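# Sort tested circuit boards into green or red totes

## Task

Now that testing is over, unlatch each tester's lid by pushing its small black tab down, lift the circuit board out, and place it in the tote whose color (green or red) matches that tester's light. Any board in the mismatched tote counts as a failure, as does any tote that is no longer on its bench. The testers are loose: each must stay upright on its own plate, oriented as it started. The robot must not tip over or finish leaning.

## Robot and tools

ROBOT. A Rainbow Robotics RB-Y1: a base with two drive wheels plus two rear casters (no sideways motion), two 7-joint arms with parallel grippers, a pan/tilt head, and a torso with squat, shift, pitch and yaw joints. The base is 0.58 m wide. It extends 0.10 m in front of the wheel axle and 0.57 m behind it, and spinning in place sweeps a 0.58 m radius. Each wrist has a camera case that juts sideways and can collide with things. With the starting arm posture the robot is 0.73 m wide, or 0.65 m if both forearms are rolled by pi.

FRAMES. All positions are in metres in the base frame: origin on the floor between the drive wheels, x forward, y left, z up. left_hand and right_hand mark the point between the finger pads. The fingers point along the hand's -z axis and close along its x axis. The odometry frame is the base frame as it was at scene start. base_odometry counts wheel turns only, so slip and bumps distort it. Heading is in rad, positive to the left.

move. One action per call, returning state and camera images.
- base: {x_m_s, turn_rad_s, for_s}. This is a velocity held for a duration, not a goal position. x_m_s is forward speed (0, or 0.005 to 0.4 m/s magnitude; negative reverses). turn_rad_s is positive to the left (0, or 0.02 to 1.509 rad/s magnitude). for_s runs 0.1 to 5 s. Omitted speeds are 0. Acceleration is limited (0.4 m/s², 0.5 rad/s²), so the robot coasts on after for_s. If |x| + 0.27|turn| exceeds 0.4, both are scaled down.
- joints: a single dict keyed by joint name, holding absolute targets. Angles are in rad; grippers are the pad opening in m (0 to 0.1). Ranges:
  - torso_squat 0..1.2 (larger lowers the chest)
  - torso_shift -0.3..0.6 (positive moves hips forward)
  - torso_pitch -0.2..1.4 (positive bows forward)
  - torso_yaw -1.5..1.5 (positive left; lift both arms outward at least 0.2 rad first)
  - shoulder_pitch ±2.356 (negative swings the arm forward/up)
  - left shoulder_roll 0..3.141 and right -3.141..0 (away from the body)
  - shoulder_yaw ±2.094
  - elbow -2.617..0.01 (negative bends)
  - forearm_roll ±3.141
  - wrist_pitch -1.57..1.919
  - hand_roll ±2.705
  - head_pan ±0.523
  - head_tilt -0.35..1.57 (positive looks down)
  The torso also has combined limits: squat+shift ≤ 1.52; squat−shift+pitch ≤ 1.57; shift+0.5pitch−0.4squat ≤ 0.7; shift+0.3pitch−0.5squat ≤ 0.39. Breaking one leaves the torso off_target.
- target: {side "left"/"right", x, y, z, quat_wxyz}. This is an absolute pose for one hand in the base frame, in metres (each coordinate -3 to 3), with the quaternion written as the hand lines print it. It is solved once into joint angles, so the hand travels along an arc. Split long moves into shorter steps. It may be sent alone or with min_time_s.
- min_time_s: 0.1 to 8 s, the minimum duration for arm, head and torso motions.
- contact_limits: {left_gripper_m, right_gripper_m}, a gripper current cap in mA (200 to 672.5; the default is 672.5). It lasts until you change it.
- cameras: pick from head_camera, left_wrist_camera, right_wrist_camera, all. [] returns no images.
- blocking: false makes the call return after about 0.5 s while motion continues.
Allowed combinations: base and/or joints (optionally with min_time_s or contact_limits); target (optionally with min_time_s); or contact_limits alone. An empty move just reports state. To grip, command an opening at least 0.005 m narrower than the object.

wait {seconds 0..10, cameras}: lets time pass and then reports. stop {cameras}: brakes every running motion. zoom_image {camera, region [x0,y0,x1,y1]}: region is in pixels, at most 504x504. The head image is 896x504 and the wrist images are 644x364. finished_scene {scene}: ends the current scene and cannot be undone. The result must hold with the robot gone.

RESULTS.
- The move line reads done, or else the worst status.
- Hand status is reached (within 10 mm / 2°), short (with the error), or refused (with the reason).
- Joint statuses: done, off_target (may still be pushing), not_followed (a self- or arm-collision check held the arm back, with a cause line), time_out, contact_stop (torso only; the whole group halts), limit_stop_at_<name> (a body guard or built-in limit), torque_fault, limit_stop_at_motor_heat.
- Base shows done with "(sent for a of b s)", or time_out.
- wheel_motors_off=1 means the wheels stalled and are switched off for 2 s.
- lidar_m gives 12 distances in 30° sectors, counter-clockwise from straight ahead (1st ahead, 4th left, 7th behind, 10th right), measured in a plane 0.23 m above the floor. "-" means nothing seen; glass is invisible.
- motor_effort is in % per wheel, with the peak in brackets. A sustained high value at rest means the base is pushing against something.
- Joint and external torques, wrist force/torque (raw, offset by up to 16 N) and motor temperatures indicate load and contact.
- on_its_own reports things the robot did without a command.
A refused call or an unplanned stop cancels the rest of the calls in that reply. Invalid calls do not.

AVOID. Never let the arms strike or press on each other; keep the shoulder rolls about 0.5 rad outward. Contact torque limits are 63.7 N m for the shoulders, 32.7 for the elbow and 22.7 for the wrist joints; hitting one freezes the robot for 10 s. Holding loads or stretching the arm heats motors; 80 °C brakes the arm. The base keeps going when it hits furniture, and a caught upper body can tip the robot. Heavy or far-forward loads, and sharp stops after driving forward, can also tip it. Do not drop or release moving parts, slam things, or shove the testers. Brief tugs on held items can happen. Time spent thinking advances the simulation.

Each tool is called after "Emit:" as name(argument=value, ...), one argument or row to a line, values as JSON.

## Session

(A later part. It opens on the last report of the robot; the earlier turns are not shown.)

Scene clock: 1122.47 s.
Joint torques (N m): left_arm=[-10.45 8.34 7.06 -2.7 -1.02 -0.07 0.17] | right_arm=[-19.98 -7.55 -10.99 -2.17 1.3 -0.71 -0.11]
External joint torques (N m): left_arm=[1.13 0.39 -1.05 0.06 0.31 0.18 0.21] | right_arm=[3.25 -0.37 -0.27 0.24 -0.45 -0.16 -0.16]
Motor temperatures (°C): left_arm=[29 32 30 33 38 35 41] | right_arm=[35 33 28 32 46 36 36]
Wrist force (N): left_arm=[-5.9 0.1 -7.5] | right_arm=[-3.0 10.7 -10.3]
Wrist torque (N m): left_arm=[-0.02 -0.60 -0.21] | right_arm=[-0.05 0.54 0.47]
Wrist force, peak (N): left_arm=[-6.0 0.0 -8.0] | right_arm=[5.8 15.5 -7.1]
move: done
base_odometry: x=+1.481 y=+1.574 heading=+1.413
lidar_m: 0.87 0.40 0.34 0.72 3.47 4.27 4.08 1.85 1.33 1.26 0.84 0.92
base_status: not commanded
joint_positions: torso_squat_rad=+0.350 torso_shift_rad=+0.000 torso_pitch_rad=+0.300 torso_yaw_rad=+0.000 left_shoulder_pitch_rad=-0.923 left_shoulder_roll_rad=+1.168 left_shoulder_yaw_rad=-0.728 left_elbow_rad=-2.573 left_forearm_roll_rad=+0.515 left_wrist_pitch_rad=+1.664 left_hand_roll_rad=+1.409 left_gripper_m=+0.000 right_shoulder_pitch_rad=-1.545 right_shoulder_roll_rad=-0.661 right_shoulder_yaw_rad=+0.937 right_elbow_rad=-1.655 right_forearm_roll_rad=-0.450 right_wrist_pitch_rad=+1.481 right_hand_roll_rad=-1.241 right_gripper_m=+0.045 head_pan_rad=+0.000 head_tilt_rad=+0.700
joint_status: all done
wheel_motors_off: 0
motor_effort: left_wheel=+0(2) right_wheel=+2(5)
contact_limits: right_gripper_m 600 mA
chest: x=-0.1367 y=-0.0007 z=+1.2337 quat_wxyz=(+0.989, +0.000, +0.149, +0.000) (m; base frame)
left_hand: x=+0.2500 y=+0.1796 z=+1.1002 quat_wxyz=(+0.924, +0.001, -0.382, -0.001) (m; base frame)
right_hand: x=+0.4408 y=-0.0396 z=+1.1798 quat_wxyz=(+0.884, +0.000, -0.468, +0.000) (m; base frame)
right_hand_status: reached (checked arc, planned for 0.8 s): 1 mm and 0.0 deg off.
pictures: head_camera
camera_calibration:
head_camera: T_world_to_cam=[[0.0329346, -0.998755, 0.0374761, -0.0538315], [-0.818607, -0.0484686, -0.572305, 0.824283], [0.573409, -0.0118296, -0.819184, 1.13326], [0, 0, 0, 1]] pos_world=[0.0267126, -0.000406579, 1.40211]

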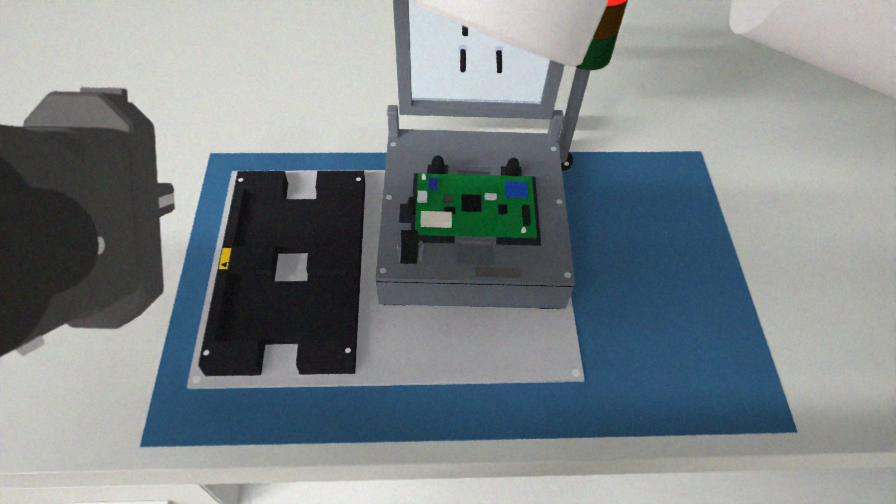

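Emit:
move(
  target={"side":"right","x":0.32,"y":-0.04,"z":1.16,"quat_wxyz":[0.966,0,-0.259,0]},
  cameras=[],
)

Emit:
move(
  base={"x_m_s":0.1,"for_s":0.6},
  joints={"right_gripper_m":0.088},
  cameras=[],
)

Emit:
move(
  target={"side":"right","x":0.33,"y":-0.03,"z":1.05,"quat_wxyz":[0.9962,0,-0.087,0]},
  cameras=["head_camera","right_wrist_camera"],
)

Scene clock: 1130.40 s.
Joint torques (N m): left_arm=[-10.42 8.24 7.33 -2.68 -0.91 -0.14 0.15] | right_arm=[-19.67 -5.62 -10.3 -1.45 1.06 -0.52 -0.16]
External joint torques (N m): left_arm=[1.17 0.29 -0.78 0.08 0.43 0.11 0.19] | right_arm=[1.56 0.84 -0.26 0.41 -0.07 -0.25 -0.19]
Motor temperatures (°C): left_arm=[29 32 30 33 38 35 41] | right_arm=[35 33 28 32 45 36 36]
Wrist force (N): left_arm=[-5.8 0.0 -7.6] | right_arm=[-1.1 10.5 -12.4]
Wrist torque (N m): left_arm=[-0.01 -0.59 -0.21] | right_arm=[-0.03 0.66 0.48]
Wrist force, peak (N): left_arm=[-6.0 -0.2 -7.9] | right_arm=[-2.9 10.4 -12.6]
move: done
base_odometry: x=+1.481 y=+1.574 heading=+1.413
lidar_m: 0.87 0.40 0.34 0.73 3.47 4.28 4.08 1.85 1.32 1.26 0.84 0.93
base_status: not commanded
joint_positions: torso_squat_rad=+0.350 torso_shift_rad=+0.000 torso_pitch_rad=+0.300 torso_yaw_rad=+0.000 left_shoulder_pitch_rad=-0.923 left_shoulder_roll_rad=+1.168 left_shoulder_yaw_rad=-0.728 left_elbow_rad=-2.573 left_forearm_roll_rad=+0.515 left_wrist_pitch_rad=+1.664 left_hand_roll_rad=+1.409 left_gripper_m=+0.000 right_shoulder_pitch_rad=-1.550 right_shoulder_roll_rad=-0.658 right_shoulder_yaw_rad=+0.791 right_elbow_rad=-1.852 right_forearm_roll_rad=-0.914 right_wrist_pitch_rad=+1.869 right_hand_roll_rad=-1.300 right_gripper_m=+0.045 head_pan_rad=+0.000 head_tilt_rad=+0.700
joint_status: all done
wheel_motors_off: 0
motor_effort: left_wheel=-2(3) right_wheel=+2(4)
contact_limits: right_gripper_m 600 mA
chest: x=-0.1366 y=-0.0007 z=+1.2337 quat_wxyz=(+0.989, +0.000, +0.149, +0.000) (m; base frame)
left_hand: x=+0.2501 y=+0.1796 z=+1.1002 quat_wxyz=(+0.924, +0.001, -0.382, -0.001) (m; base frame)
right_hand: x=+0.3208 y=-0.0400 z=+1.1599 quat_wxyz=(+0.966, -0.001, -0.259, +0.001) (m; base frame)
right_hand_status: reached (checked arc, planned for 0.6 s): 1 mm and 0.1 deg off.
pictures: none
No camera images: "cameras" was empty.

Scene clock: 1131.53 s.
Joint torques (N m): left_arm=[-10.48 8.3 7.29 -2.39 -0.94 -0.14 0.12] | right_arm=[-19.44 -5.54 -10.37 -1.52 0.9 -0.46 -0.15]
External joint torques (N m): left_arm=[1.1 0.35 -0.81 0.37 0.39 0.11 0.15] | right_arm=[1.78 0.91 -0.32 0.34 -0.23 -0.19 -0.18]
Motor temperatures (°C): left_arm=[29 32 30 33 38 35 41] | right_arm=[35 33 28 32 45 36 36]
Wrist force (N): left_arm=[-5.9 -0.2 -7.6] | right_arm=[-0.9 10.4 -12.4]
Wrist torque (N m): left_arm=[0.01 -0.61 -0.19] | right_arm=[0.01 0.70 0.49]
Wrist force, peak (N): left_arm=[-6.0 0.1 -7.7] | right_arm=[-0.6 10.9 -12.6]
move: done
base_odometry: x=+1.491 y=+1.633 heading=+1.412
lidar_m: 0.81 0.40 0.31 0.54 3.47 4.34 4.14 1.85 1.33 0.85 0.84 0.86
base_status: done (sent for 0.6 of 0.6 s)
joint_positions: torso_squat_rad=+0.350 torso_shift_rad=+0.000 torso_pitch_rad=+0.300 torso_yaw_rad=+0.000 left_shoulder_pitch_rad=-0.923 left_shoulder_roll_rad=+1.168 left_shoulder_yaw_rad=-0.728 left_elbow_rad=-2.573 left_forearm_roll_rad=+0.515 left_wrist_pitch_rad=+1.664 left_hand_roll_rad=+1.409 left_gripper_m=+0.000 right_shoulder_pitch_rad=-1.550 right_shoulder_roll_rad=-0.658 right_shoulder_yaw_rad=+0.791 right_elbow_rad=-1.852 right_forearm_roll_rad=-0.914 right_wrist_pitch_rad=+1.869 right_hand_roll_rad=-1.300 right_gripper_m=+0.088 head_pan_rad=+0.000 head_tilt_rad=+0.700
joint_status: all done
wheel_motors_off: 0
motor_effort: left_wheel=-3(21) right_wheel=-1(23)
contact_limits: right_gripper_m 600 mA
chest: x=-0.1365 y=-0.0007 z=+1.2337 quat_wxyz=(+0.989, +0.000, +0.149, +0.000) (m; base frame)
left_hand: x=+0.2501 y=+0.1796 z=+1.1001 quat_wxyz=(+0.924, +0.001, -0.382, -0.001) (m; base frame)
right_hand: x=+0.3209 y=-0.0400 z=+1.1599 quat_wxyz=(+0.966, -0.001, -0.259, +0.001) (m; base frame)
pictures: none
No camera images: "cameras" was empty.

Scene clock: 1132.83 s.
Joint torques (N m): left_arm=[-10.81 8.1 7.16 -2.49 -1.06 -0.1 0.2] | right_arm=[-21.79 -5.17 -8.74 -3.03 0.34 -0.26 -0.11]
External joint torques (N m): left_arm=[0.77 0.15 -0.95 0.27 0.27 0.15 0.24] | right_arm=[1.55 1.18 0.46 0.81 -0.2 -0.08 -0.12]
Motor temperatures (°C): left_arm=[29 32 30 33 38 35 41] | right_arm=[35 33 28 32 45 36 36]
Wrist force (N): left_arm=[-6.1 -0.2 -7.5] | right_arm=[1.2 10.4 -12.6]
Wrist torque (N m): left_arm=[0.01 -0.61 -0.20] | right_arm=[0.02 0.79 0.50]
Wrist force, peak (N): left_arm=[-6.3 -0.2 -7.7] | right_arm=[0.3 11.5 -14.3]
move: done
base_odometry: x=+1.491 y=+1.633 heading=+1.412
lidar_m: 0.81 0.41 0.30 0.53 3.48 4.34 4.14 1.84 1.32 0.85 0.84 0.87
base_status: not commanded
joint_positions: torso_squat_rad=+0.350 torso_shift_rad=+0.000 torso_pitch_rad=+0.300 torso_yaw_rad=+0.000 left_shoulder_pitch_rad=-0.923 left_shoulder_roll_rad=+1.168 left_shoulder_yaw_rad=-0.728 left_elbow_rad=-2.573 left_forearm_roll_rad=+0.515 left_wrist_pitch_rad=+1.664 left_hand_roll_rad=+1.409 left_gripper_m=+0.000 right_shoulder_pitch_rad=-1.467 right_shoulder_roll_rad=-0.508 right_shoulder_yaw_rad=+0.835 right_elbow_rad=-1.410 right_forearm_roll_rad=-1.016 right_wrist_pitch_rad=+1.729 right_hand_roll_rad=-1.080 right_gripper_m=+0.088 head_pan_rad=+0.000 head_tilt_rad=+0.700
joint_status: all done
wheel_motors_off: 0
motor_effort: left_wheel=-2(4) right_wheel=+0(3)
contact_limits: right_gripper_m 600 mA
chest: x=-0.1366 y=-0.0007 z=+1.2337 quat_wxyz=(+0.989, +0.000, +0.149, +0.000) (m; base frame)
left_hand: x=+0.2501 y=+0.1796 z=+1.1001 quat_wxyz=(+0.924, +0.001, -0.382, -0.001) (m; base frame)
right_hand: x=+0.3295 y=-0.0303 z=+1.0504 quat_wxyz=(+0.996, +0.001, -0.089, +0.000) (m; base frame)
right_hand_status: reached (checked arc, planned for 0.8 s): 1 mm and 0.2 deg off.
pictures: head_camera, right_wrist_camera
camera_calibration:
head_camera: T_world_to_cam=[[0.032956, -0.998754, 0.0374791, -0.053827], [-0.818698, -0.0484859, -0.572174, 0.824161], [0.573278, -0.0118275, -0.819275, 1.13331], [0, 0, 0, 1]] pos_world=[0.0268094, -0.000395511, 1.40208]
right_wrist_camera: T_world_to_cam=[[-0.980897, 0.0208528, -0.193405, 0.529402], [-0.0677472, 0.895373, 0.440133, -0.379614], [0.182348, 0.444828, -0.876857, 0.946155], [0, 0, 0, 1]] pos_world=[0.321041, -0.0920192, 1.09911]

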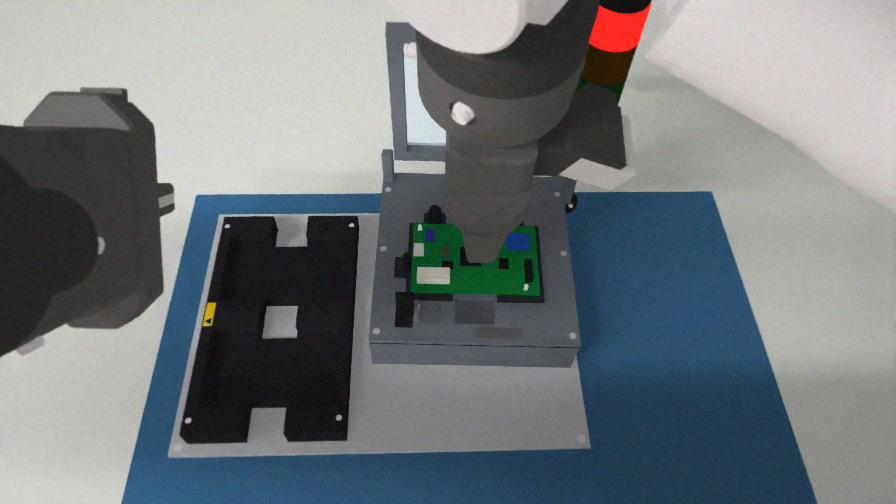

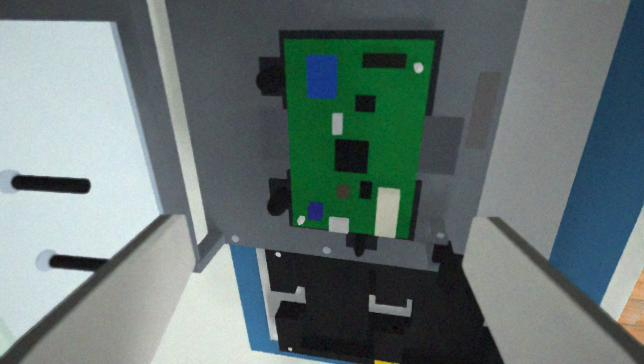

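Emit:
move(
  target={"side":"right","x":0.336,"y":-0.033,"z":0.985,"quat_wxyz":[0.9998,0,-0.02,0]},
  cameras=["right_wrist_camera"],
)

Scene clock: 1144.07 s.
Joint torques (N m): left_arm=[-10.63 8.18 7.24 -2.34 -1.02 -0.14 0.17] | right_arm=[-22.01 -5.11 -7.15 -3.6 0.01 -0.21 -0.08]
External joint torques (N m): left_arm=[0.96 0.23 -0.87 0.42 0.31 0.11 0.21] | right_arm=[2.22 1.09 0.56 0.85 -0.3 -0.15 -0.08]
Motor temperatures (°C): left_arm=[29 32 30 33 38 34 41] | right_arm=[36 33 28 32 45 36 36]
Wrist force (N): left_arm=[-6.0 0.1 -7.3] | right_arm=[1.9 10.8 -12.7]
Wrist torque (N m): left_arm=[-0.03 -0.61 -0.19] | right_arm=[-0.04 0.82 0.51]
Wrist force, peak (N): left_arm=[-6.1 -0.1 -7.8] | right_arm=[1.0 11.0 -14.9]
move: done
base_odometry: x=+1.491 y=+1.633 heading=+1.412
lidar_m: 0.81 0.40 0.30 0.54 3.47 4.34 4.14 1.84 1.32 0.85 0.84 0.86
base_status: not commanded
joint_positions: torso_squat_rad=+0.350 torso_shift_rad=+0.000 torso_pitch_rad=+0.300 torso_yaw_rad=+0.000 left_shoulder_pitch_rad=-0.923 left_shoulder_roll_rad=+1.168 left_shoulder_yaw_rad=-0.728 left_elbow_rad=-2.573 left_forearm_roll_rad=+0.515 left_wrist_pitch_rad=+1.664 left_hand_roll_rad=+1.409 left_gripper_m=+0.000 right_shoulder_pitch_rad=-1.442 right_shoulder_roll_rad=-0.402 right_shoulder_yaw_rad=+0.864 right_elbow_rad=-1.090 right_forearm_roll_rad=-1.036 right_wrist_pitch_rad=+1.621 right_hand_roll_rad=-0.901 right_gripper_m=+0.088 head_pan_rad=+0.000 head_tilt_rad=+0.700
joint_status: all done
wheel_motors_off: 0
motor_effort: left_wheel=-1(4) right_wheel=+0(2)
contact_limits: right_gripper_m 600 mA
chest: x=-0.1366 y=-0.0007 z=+1.2337 quat_wxyz=(+0.989, +0.000, +0.149, +0.000) (m; base frame)
left_hand: x=+0.2501 y=+0.1796 z=+1.1001 quat_wxyz=(+0.924, +0.001, -0.382, -0.001) (m; base frame)
right_hand: x=+0.3361 y=-0.0330 z=+0.9852 quat_wxyz=(+1.000, +0.000, -0.021, +0.000) (m; base frame)
right_hand_status: reached (checked arc, planned for 0.7 s): 0 mm and 0.1 deg off.
pictures: right_wrist_camera
camera_calibration:
right_wrist_camera: T_world_to_cam=[[-0.998109, 0.0203863, -0.0579977, 0.395698], [-0.00753147, 0.89576, 0.444474, -0.372565], [0.0610132, 0.44407, -0.893912, 0.946561], [0, 0, 0, 1]] pos_world=[0.334391, -0.0946776, 1.03469]

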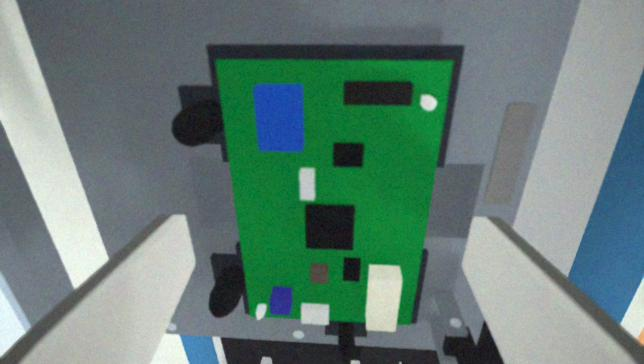

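Emit:
move(
  target={"side":"right","x":0.335,"y":-0.033,"z":0.966,"quat_wxyz":[0.9998,0,-0.02,0]},
  cameras=["right_wrist_camera"],
)

Scene clock: 1151.07 s.
Joint torques (N m): left_arm=[-10.72 8.15 7.34 -2.53 -1.1 -0.14 0.15] | right_arm=[-22.4 -4.27 -7.37 -3.55 0.23 -0.2 0.19]
External joint torques (N m): left_arm=[0.86 0.2 -0.76 0.23 0.24 0.11 0.18] | right_arm=[1.69 1.7 0.13 0.98 -0.09 -0.13 0.19]
Motor temperatures (°C): left_arm=[29 32 30 33 38 34 41] | right_arm=[36 33 28 32 45 36 36]
Wrist force (N): left_arm=[-6.1 0.0 -7.2] | right_arm=[2.1 10.6 -12.9]
Wrist torque (N m): left_arm=[0.00 -0.63 -0.20] | right_arm=[-0.01 0.85 0.50]
Wrist force, peak (N): left_arm=[-6.3 0.1 -7.5] | right_arm=[1.7 11.1 -14.5]
move: done
base_odometry: x=+1.491 y=+1.633 heading=+1.412
lidar_m: 0.80 0.40 0.31 0.53 3.46 4.34 4.14 1.84 1.32 0.85 0.83 0.86
base_status: not commanded
joint_positions: torso_squat_rad=+0.350 torso_shift_rad=+0.000 torso_pitch_rad=+0.300 torso_yaw_rad=+0.000 left_shoulder_pitch_rad=-0.923 left_shoulder_roll_rad=+1.168 left_shoulder_yaw_rad=-0.728 left_elbow_rad=-2.573 left_forearm_roll_rad=+0.515 left_wrist_pitch_rad=+1.664 left_hand_roll_rad=+1.409 left_gripper_m=+0.000 right_shoulder_pitch_rad=-1.417 right_shoulder_roll_rad=-0.384 right_shoulder_yaw_rad=+0.880 right_elbow_rad=-1.060 right_forearm_roll_rad=-1.018 right_wrist_pitch_rad=+1.580 right_hand_roll_rad=-0.889 right_gripper_m=+0.088 head_pan_rad=+0.000 head_tilt_rad=+0.700
joint_status: all done
wheel_motors_off: 0
motor_effort: left_wheel=-2(4) right_wheel=+2(3)
contact_limits: right_gripper_m 600 mA
chest: x=-0.1366 y=-0.0007 z=+1.2337 quat_wxyz=(+0.989, +0.000, +0.149, +0.000) (m; base frame)
left_hand: x=+0.2500 y=+0.1796 z=+1.1001 quat_wxyz=(+0.924, +0.001, -0.382, -0.001) (m; base frame)
right_hand: x=+0.3351 y=-0.0331 z=+0.9662 quat_wxyz=(+1.000, +0.000, -0.020, +0.000) (m; base frame)
right_hand_status: reached (checked arc, planned for 0.2 s): 0 mm and 0.0 deg off.
pictures: right_wrist_camera
camera_calibration:
right_wrist_camera: T_world_to_cam=[[-0.998142, 0.0204537, -0.0574017, 0.393084], [-0.00718976, 0.895876, 0.444245, -0.363963], [0.0605113, 0.443832, -0.894064, 0.929929], [0, 0, 0, 1]] pos_world=[0.333465, -0.094707, 1.01567]

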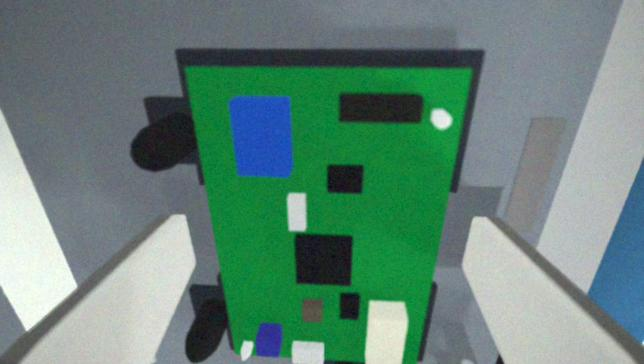

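Emit:
move(
  target={"side":"right","x":0.336,"y":-0.033,"z":0.960,"quat_wxyz":[0.9998,0,-0.02,0]},
  cameras=[],
)

Emit:
move(
  target={"side":"right","x":0.3365,"y":-0.033,"z":0.954,"quat_wxyz":[0.9998,0,-0.02,0]},
  cameras=["right_wrist_camera","head_camera"],
)

Scene clock: 1158.37 s.
Joint torques (N m): left_arm=[-10.82 8.17 7.48 -2.51 -0.97 -0.08 0.19] | right_arm=[-22.13 -4.49 -6.92 -3.6 0.04 -0.2 0.15]
External joint torques (N m): left_arm=[0.77 0.21 -0.62 0.25 0.36 0.17 0.23] | right_arm=[1.98 1.42 0.46 0.95 -0.27 -0.13 0.15]
Motor temperatures (°C): left_arm=[29 32 30 33 38 34 41] | right_arm=[36 33 28 32 45 36 36]
Wrist force (N): left_arm=[-6.0 -0.1 -7.4] | right_arm=[2.0 10.8 -12.8]
Wrist torque (N m): left_arm=[0.00 -0.60 -0.21] | right_arm=[-0.06 0.83 0.51]
Wrist force, peak (N): left_arm=[-6.4 0.0 -7.9] | right_arm=[2.0 11.8 -12.9]
move: done
base_odometry: x=+1.491 y=+1.633 heading=+1.412
lidar_m: 0.81 0.40 0.31 0.53 3.48 4.34 4.14 1.85 1.33 0.85 0.83 0.87
base_status: not commanded
joint_positions: torso_squat_rad=+0.350 torso_shift_rad=+0.000 torso_pitch_rad=+0.300 torso_yaw_rad=+0.000 left_shoulder_pitch_rad=-0.923 left_shoulder_roll_rad=+1.168 left_shoulder_yaw_rad=-0.728 left_elbow_rad=-2.573 left_forearm_roll_rad=+0.515 left_wrist_pitch_rad=+1.664 left_hand_roll_rad=+1.409 left_gripper_m=+0.000 right_shoulder_pitch_rad=-1.413 right_shoulder_roll_rad=-0.376 right_shoulder_yaw_rad=+0.885 right_elbow_rad=-1.040 right_forearm_roll_rad=-1.012 right_wrist_pitch_rad=+1.564 right_hand_roll_rad=-0.879 right_gripper_m=+0.088 head_pan_rad=+0.000 head_tilt_rad=+0.700
joint_status: all done
wheel_motors_off: 0
motor_effort: left_wheel=-3(3) right_wheel=+1(3)
contact_limits: right_gripper_m 600 mA
chest: x=-0.1366 y=-0.0007 z=+1.2337 quat_wxyz=(+0.989, +0.000, +0.149, +0.000) (m; base frame)
left_hand: x=+0.2500 y=+0.1796 z=+1.1001 quat_wxyz=(+0.924, +0.001, -0.382, -0.001) (m; base frame)
right_hand: x=+0.3360 y=-0.0331 z=+0.9603 quat_wxyz=(+1.000, +0.000, -0.020, +0.000) (m; base frame)
right_hand_status: reached (checked arc, planned for 0.2 s): 0 mm and 0.0 deg off.
pictures: none
No camera images: "cameras" was empty.

Scene clock: 1158.90 s.
Joint torques (N m): left_arm=[-10.7 7.98 7.47 -2.42 -1.02 -0.16 0.13] | right_arm=[-21.73 -3.93 -6.92 -3.66 0.14 -0.31 0.18]
External joint torques (N m): left_arm=[0.89 0.03 -0.64 0.34 0.31 0.09 0.17] | right_arm=[2.37 1.92 0.34 0.91 -0.17 -0.24 0.18]
Motor temperatures (°C): left_arm=[29 32 30 33 38 34 41] | right_arm=[36 33 28 32 45 36 36]
Wrist force (N): left_arm=[-5.8 -0.3 -7.6] | right_arm=[2.0 10.6 -13.4]
Wrist torque (N m): left_arm=[0.02 -0.60 -0.22] | right_arm=[-0.03 0.85 0.51]
Wrist force, peak (N): left_arm=[-6.2 -0.2 -7.6] | right_arm=[2.0 11.2 -13.5]
move: done
base_odometry: x=+1.491 y=+1.633 heading=+1.412
lidar_m: 0.81 0.40 0.30 0.54 3.47 4.34 4.14 1.84 1.33 0.85 0.84 0.87
base_status: not commanded
joint_positions: torso_squat_rad=+0.350 torso_shift_rad=+0.000 torso_pitch_rad=+0.300 torso_yaw_rad=+0.000 left_shoulder_pitch_rad=-0.923 left_shoulder_roll_rad=+1.168 left_shoulder_yaw_rad=-0.728 left_elbow_rad=-2.573 left_forearm_roll_rad=+0.515 left_wrist_pitch_rad=+1.664 left_hand_roll_rad=+1.409 left_gripper_m=+0.000 right_shoulder_pitch_rad=-1.408 right_shoulder_roll_rad=-0.368 right_shoulder_yaw_rad=+0.889 right_elbow_rad=-1.021 right_forearm_roll_rad=-1.007 right_wrist_pitch_rad=+1.549 right_hand_roll_rad=-0.871 right_gripper_m=+0.088 head_pan_rad=+0.000 head_tilt_rad=+0.700
joint_status: all done
wheel_motors_off: 0
motor_effort: left_wheel=-3(4) right_wheel=+2(5)
contact_limits: right_gripper_m 600 mA
chest: x=-0.1366 y=-0.0007 z=+1.2337 quat_wxyz=(+0.989, +0.000, +0.149, +0.000) (m; base frame)
left_hand: x=+0.2500 y=+0.1796 z=+1.1001 quat_wxyz=(+0.924, +0.001, -0.382, -0.001) (m; base frame)
right_hand: x=+0.3366 y=-0.0332 z=+0.9543 quat_wxyz=(+1.000, +0.000, -0.020, +0.000) (m; base frame)
right_hand_status: reached (checked arc, planned for 0.2 s): 0 mm and 0.0 deg off.
pictures: head_camera, right_wrist_camera
camera_calibration:
head_camera: T_world_to_cam=[[0.0329631, -0.998754, 0.0374672, -0.0538188], [-0.818689, -0.0484851, -0.572187, 0.82417], [0.573291, -0.0118129, -0.819267, 1.13331], [0, 0, 0, 1]] pos_world=[0.0267979, -0.000404059, 1.40208]
right_wrist_camera: T_world_to_cam=[[-0.998126, 0.0204434, -0.0576787, 0.394106], [-0.00731653, 0.895919, 0.444158, -0.358472], [0.0607556, 0.443747, -0.89409, 0.919231], [0, 0, 0, 1]] pos_world=[0.334896, -0.0948015, 1.00383]

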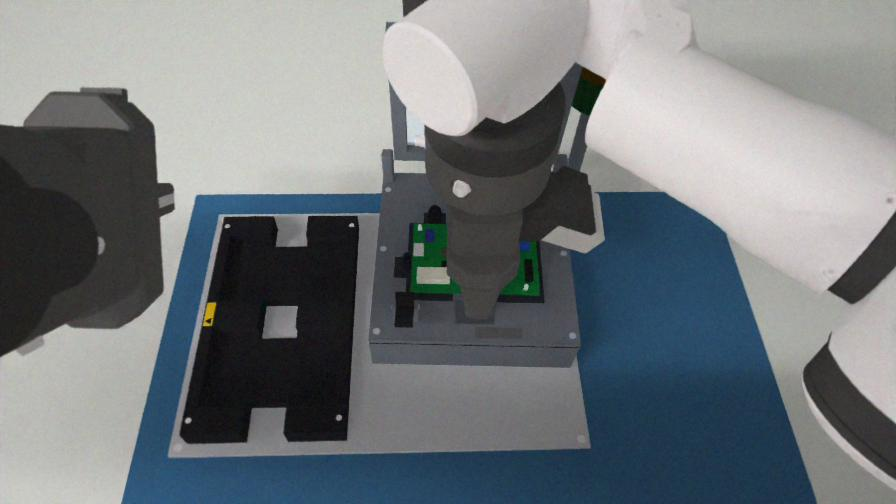

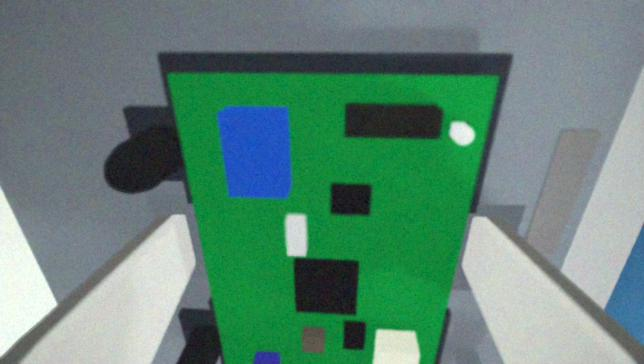

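Emit:
move(
  joints={"right_gripper_m":0.06},
  contact_limits={"right_gripper_m":450},
  cameras=["right_wrist_camera"],
)

Emit:
move(
  target={"side":"right","x":0.337,"y":-0.033,"z":0.966,"quat_wxyz":[0.9998,0,-0.02,0]},
  min_time_s=1,
  cameras=["right_wrist_camera"],
)

Scene clock: 1167.57 s.
Joint torques (N m): left_arm=[-10.81 8.34 7.36 -2.43 -0.94 -0.15 0.14] | right_arm=[-21.8 -4.06 -6.83 -3.71 -0.23 0.22 0.16]
External joint torques (N m): left_arm=[0.78 0.39 -0.75 0.33 0.39 0.11 0.18] | right_arm=[2.3 1.78 0.43 0.86 -0.54 0.29 0.16]
Motor temperatures (°C): left_arm=[29 32 30 33 38 34 41] | right_arm=[36 33 28 32 45 36 36]
Wrist force (N): left_arm=[-6.0 -0.3 -7.6] | right_arm=[5.0 11.1 -13.2]
Wrist torque (N m): left_arm=[0.02 -0.60 -0.21] | right_arm=[-0.03 0.77 0.48]
Wrist force, peak (N): left_arm=[-6.1 -0.2 -7.9] | right_arm=[5.3 11.4 -14.0]
move: off_target
base_odometry: x=+1.491 y=+1.633 heading=+1.412
lidar_m: 0.81 0.40 0.31 0.54 3.47 4.35 4.14 1.85 1.32 0.85 0.83 0.86
base_status: not commanded
joint_positions: torso_squat_rad=+0.350 torso_shift_rad=+0.000 torso_pitch_rad=+0.300 torso_yaw_rad=+0.000 left_shoulder_pitch_rad=-0.923 left_shoulder_roll_rad=+1.168 left_shoulder_yaw_rad=-0.728 left_elbow_rad=-2.573 left_forearm_roll_rad=+0.515 left_wrist_pitch_rad=+1.664 left_hand_roll_rad=+1.409 left_gripper_m=+0.000 right_shoulder_pitch_rad=-1.408 right_shoulder_roll_rad=-0.368 right_shoulder_yaw_rad=+0.889 right_elbow_rad=-1.021 right_forearm_roll_rad=-1.007 right_wrist_pitch_rad=+1.548 right_hand_roll_rad=-0.871 right_gripper_m=+0.070 head_pan_rad=+0.000 head_tilt_rad=+0.700
joint_status: right_gripper_m off_target (ended at +0.070, target +0.060)
wheel_motors_off: 0
motor_effort: left_wheel=-2(3) right_wheel=+1(3)
contact_limits: right_gripper_m 450 mA
chest: x=-0.1366 y=-0.0007 z=+1.2337 quat_wxyz=(+0.989, +0.000, +0.149, +0.000) (m; base frame)
left_hand: x=+0.2500 y=+0.1796 z=+1.1001 quat_wxyz=(+0.924, +0.001, -0.382, -0.001) (m; base frame)
right_hand: x=+0.3366 y=-0.0332 z=+0.9543 quat_wxyz=(+1.000, +0.000, -0.020, +0.000) (m; base frame)
pictures: right_wrist_camera
camera_calibration:
right_wrist_camera: T_world_to_cam=[[-0.998119, 0.0204587, -0.0577938, 0.394242], [-0.00735487, 0.895913, 0.444169, -0.35847], [0.0608653, 0.443759, -0.894077, 0.91918], [0, 0, 0, 1]] pos_world=[0.334918, -0.0948024, 1.00382]

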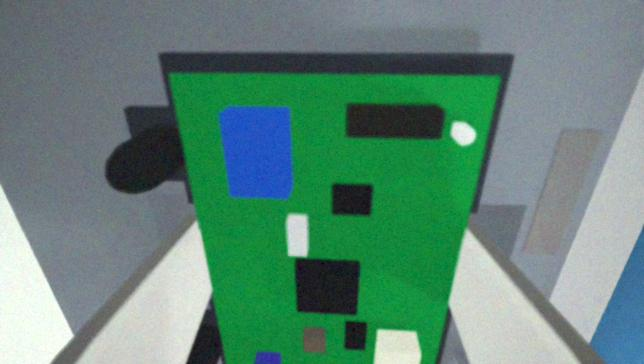

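Scene clock: 1168.90 s.
Joint torques (N m): left_arm=[-10.71 8.18 7.5 -2.46 -0.96 -0.12 0.3] | right_arm=[-23.75 -7.5 -8.49 -4.6 -0.26 0.15 -0.32]
External joint torques (N m): left_arm=[0.88 0.23 -0.6 0.3 0.37 0.13 0.34] | right_arm=[0.43 -1.51 -1.1 -0.08 -0.57 0.22 -0.33]
Motor temperatures (°C): left_arm=[29 32 30 33 38 34 41] | right_arm=[36 33 28 32 45 36 36]
Wrist force (N): left_arm=[-5.9 -0.2 -7.5] | right_arm=[2.0 10.6 -13.5]
Wrist torque (N m): left_arm=[0.02 -0.61 -0.20] | right_arm=[-0.02 0.82 0.51]
Wrist force, peak (N): left_arm=[-6.0 -0.4 -7.7] | right_arm=[6.7 10.9 -15.9]
move: done
base_odometry: x=+1.491 y=+1.633 heading=+1.412
lidar_m: 0.81 0.40 0.31 0.54 3.48 4.33 4.13 1.85 1.33 0.86 0.84 0.86
base_status: not commanded
joint_positions: torso_squat_rad=+0.350 torso_shift_rad=+0.000 torso_pitch_rad=+0.300 torso_yaw_rad=+0.000 left_shoulder_pitch_rad=-0.923 left_shoulder_roll_rad=+1.168 left_shoulder_yaw_rad=-0.728 left_elbow_rad=-2.573 left_forearm_roll_rad=+0.515 left_wrist_pitch_rad=+1.664 left_hand_roll_rad=+1.409 left_gripper_m=+0.000 right_shoulder_pitch_rad=-1.423 right_shoulder_roll_rad=-0.378 right_shoulder_yaw_rad=+0.880 right_elbow_rad=-1.039 right_forearm_roll_rad=-1.018 right_wrist_pitch_rad=+1.575 right_hand_roll_rad=-0.878 right_gripper_m=+0.070 head_pan_rad=+0.000 head_tilt_rad=+0.700
joint_status: all done
wheel_motors_off: 0
motor_effort: left_wheel=-2(4) right_wheel=+3(3)
contact_limits: right_gripper_m 450 mA
chest: x=-0.1366 y=-0.0007 z=+1.2337 quat_wxyz=(+0.989, +0.000, +0.149, +0.000) (m; base frame)
left_hand: x=+0.2501 y=+0.1796 z=+1.1001 quat_wxyz=(+0.924, +0.001, -0.382, -0.001) (m; base frame)
right_hand: x=+0.3371 y=-0.0328 z=+0.9656 quat_wxyz=(+1.000, +0.000, -0.020, +0.000) (m; base frame)
right_hand_status: reached (checked arc, planned for 1.0 s): 1 mm and 0.0 deg off.
pictures: right_wrist_camera
camera_calibration:
right_wrist_camera: T_world_to_cam=[[-0.998198, 0.019558, -0.0567321, 0.394323], [-0.00766932, 0.896066, 0.443854, -0.363391], [0.0595166, 0.443489, -0.894302, 0.929673], [0, 0, 0, 1]] pos_world=[0.335495, -0.094389, 1.01507]

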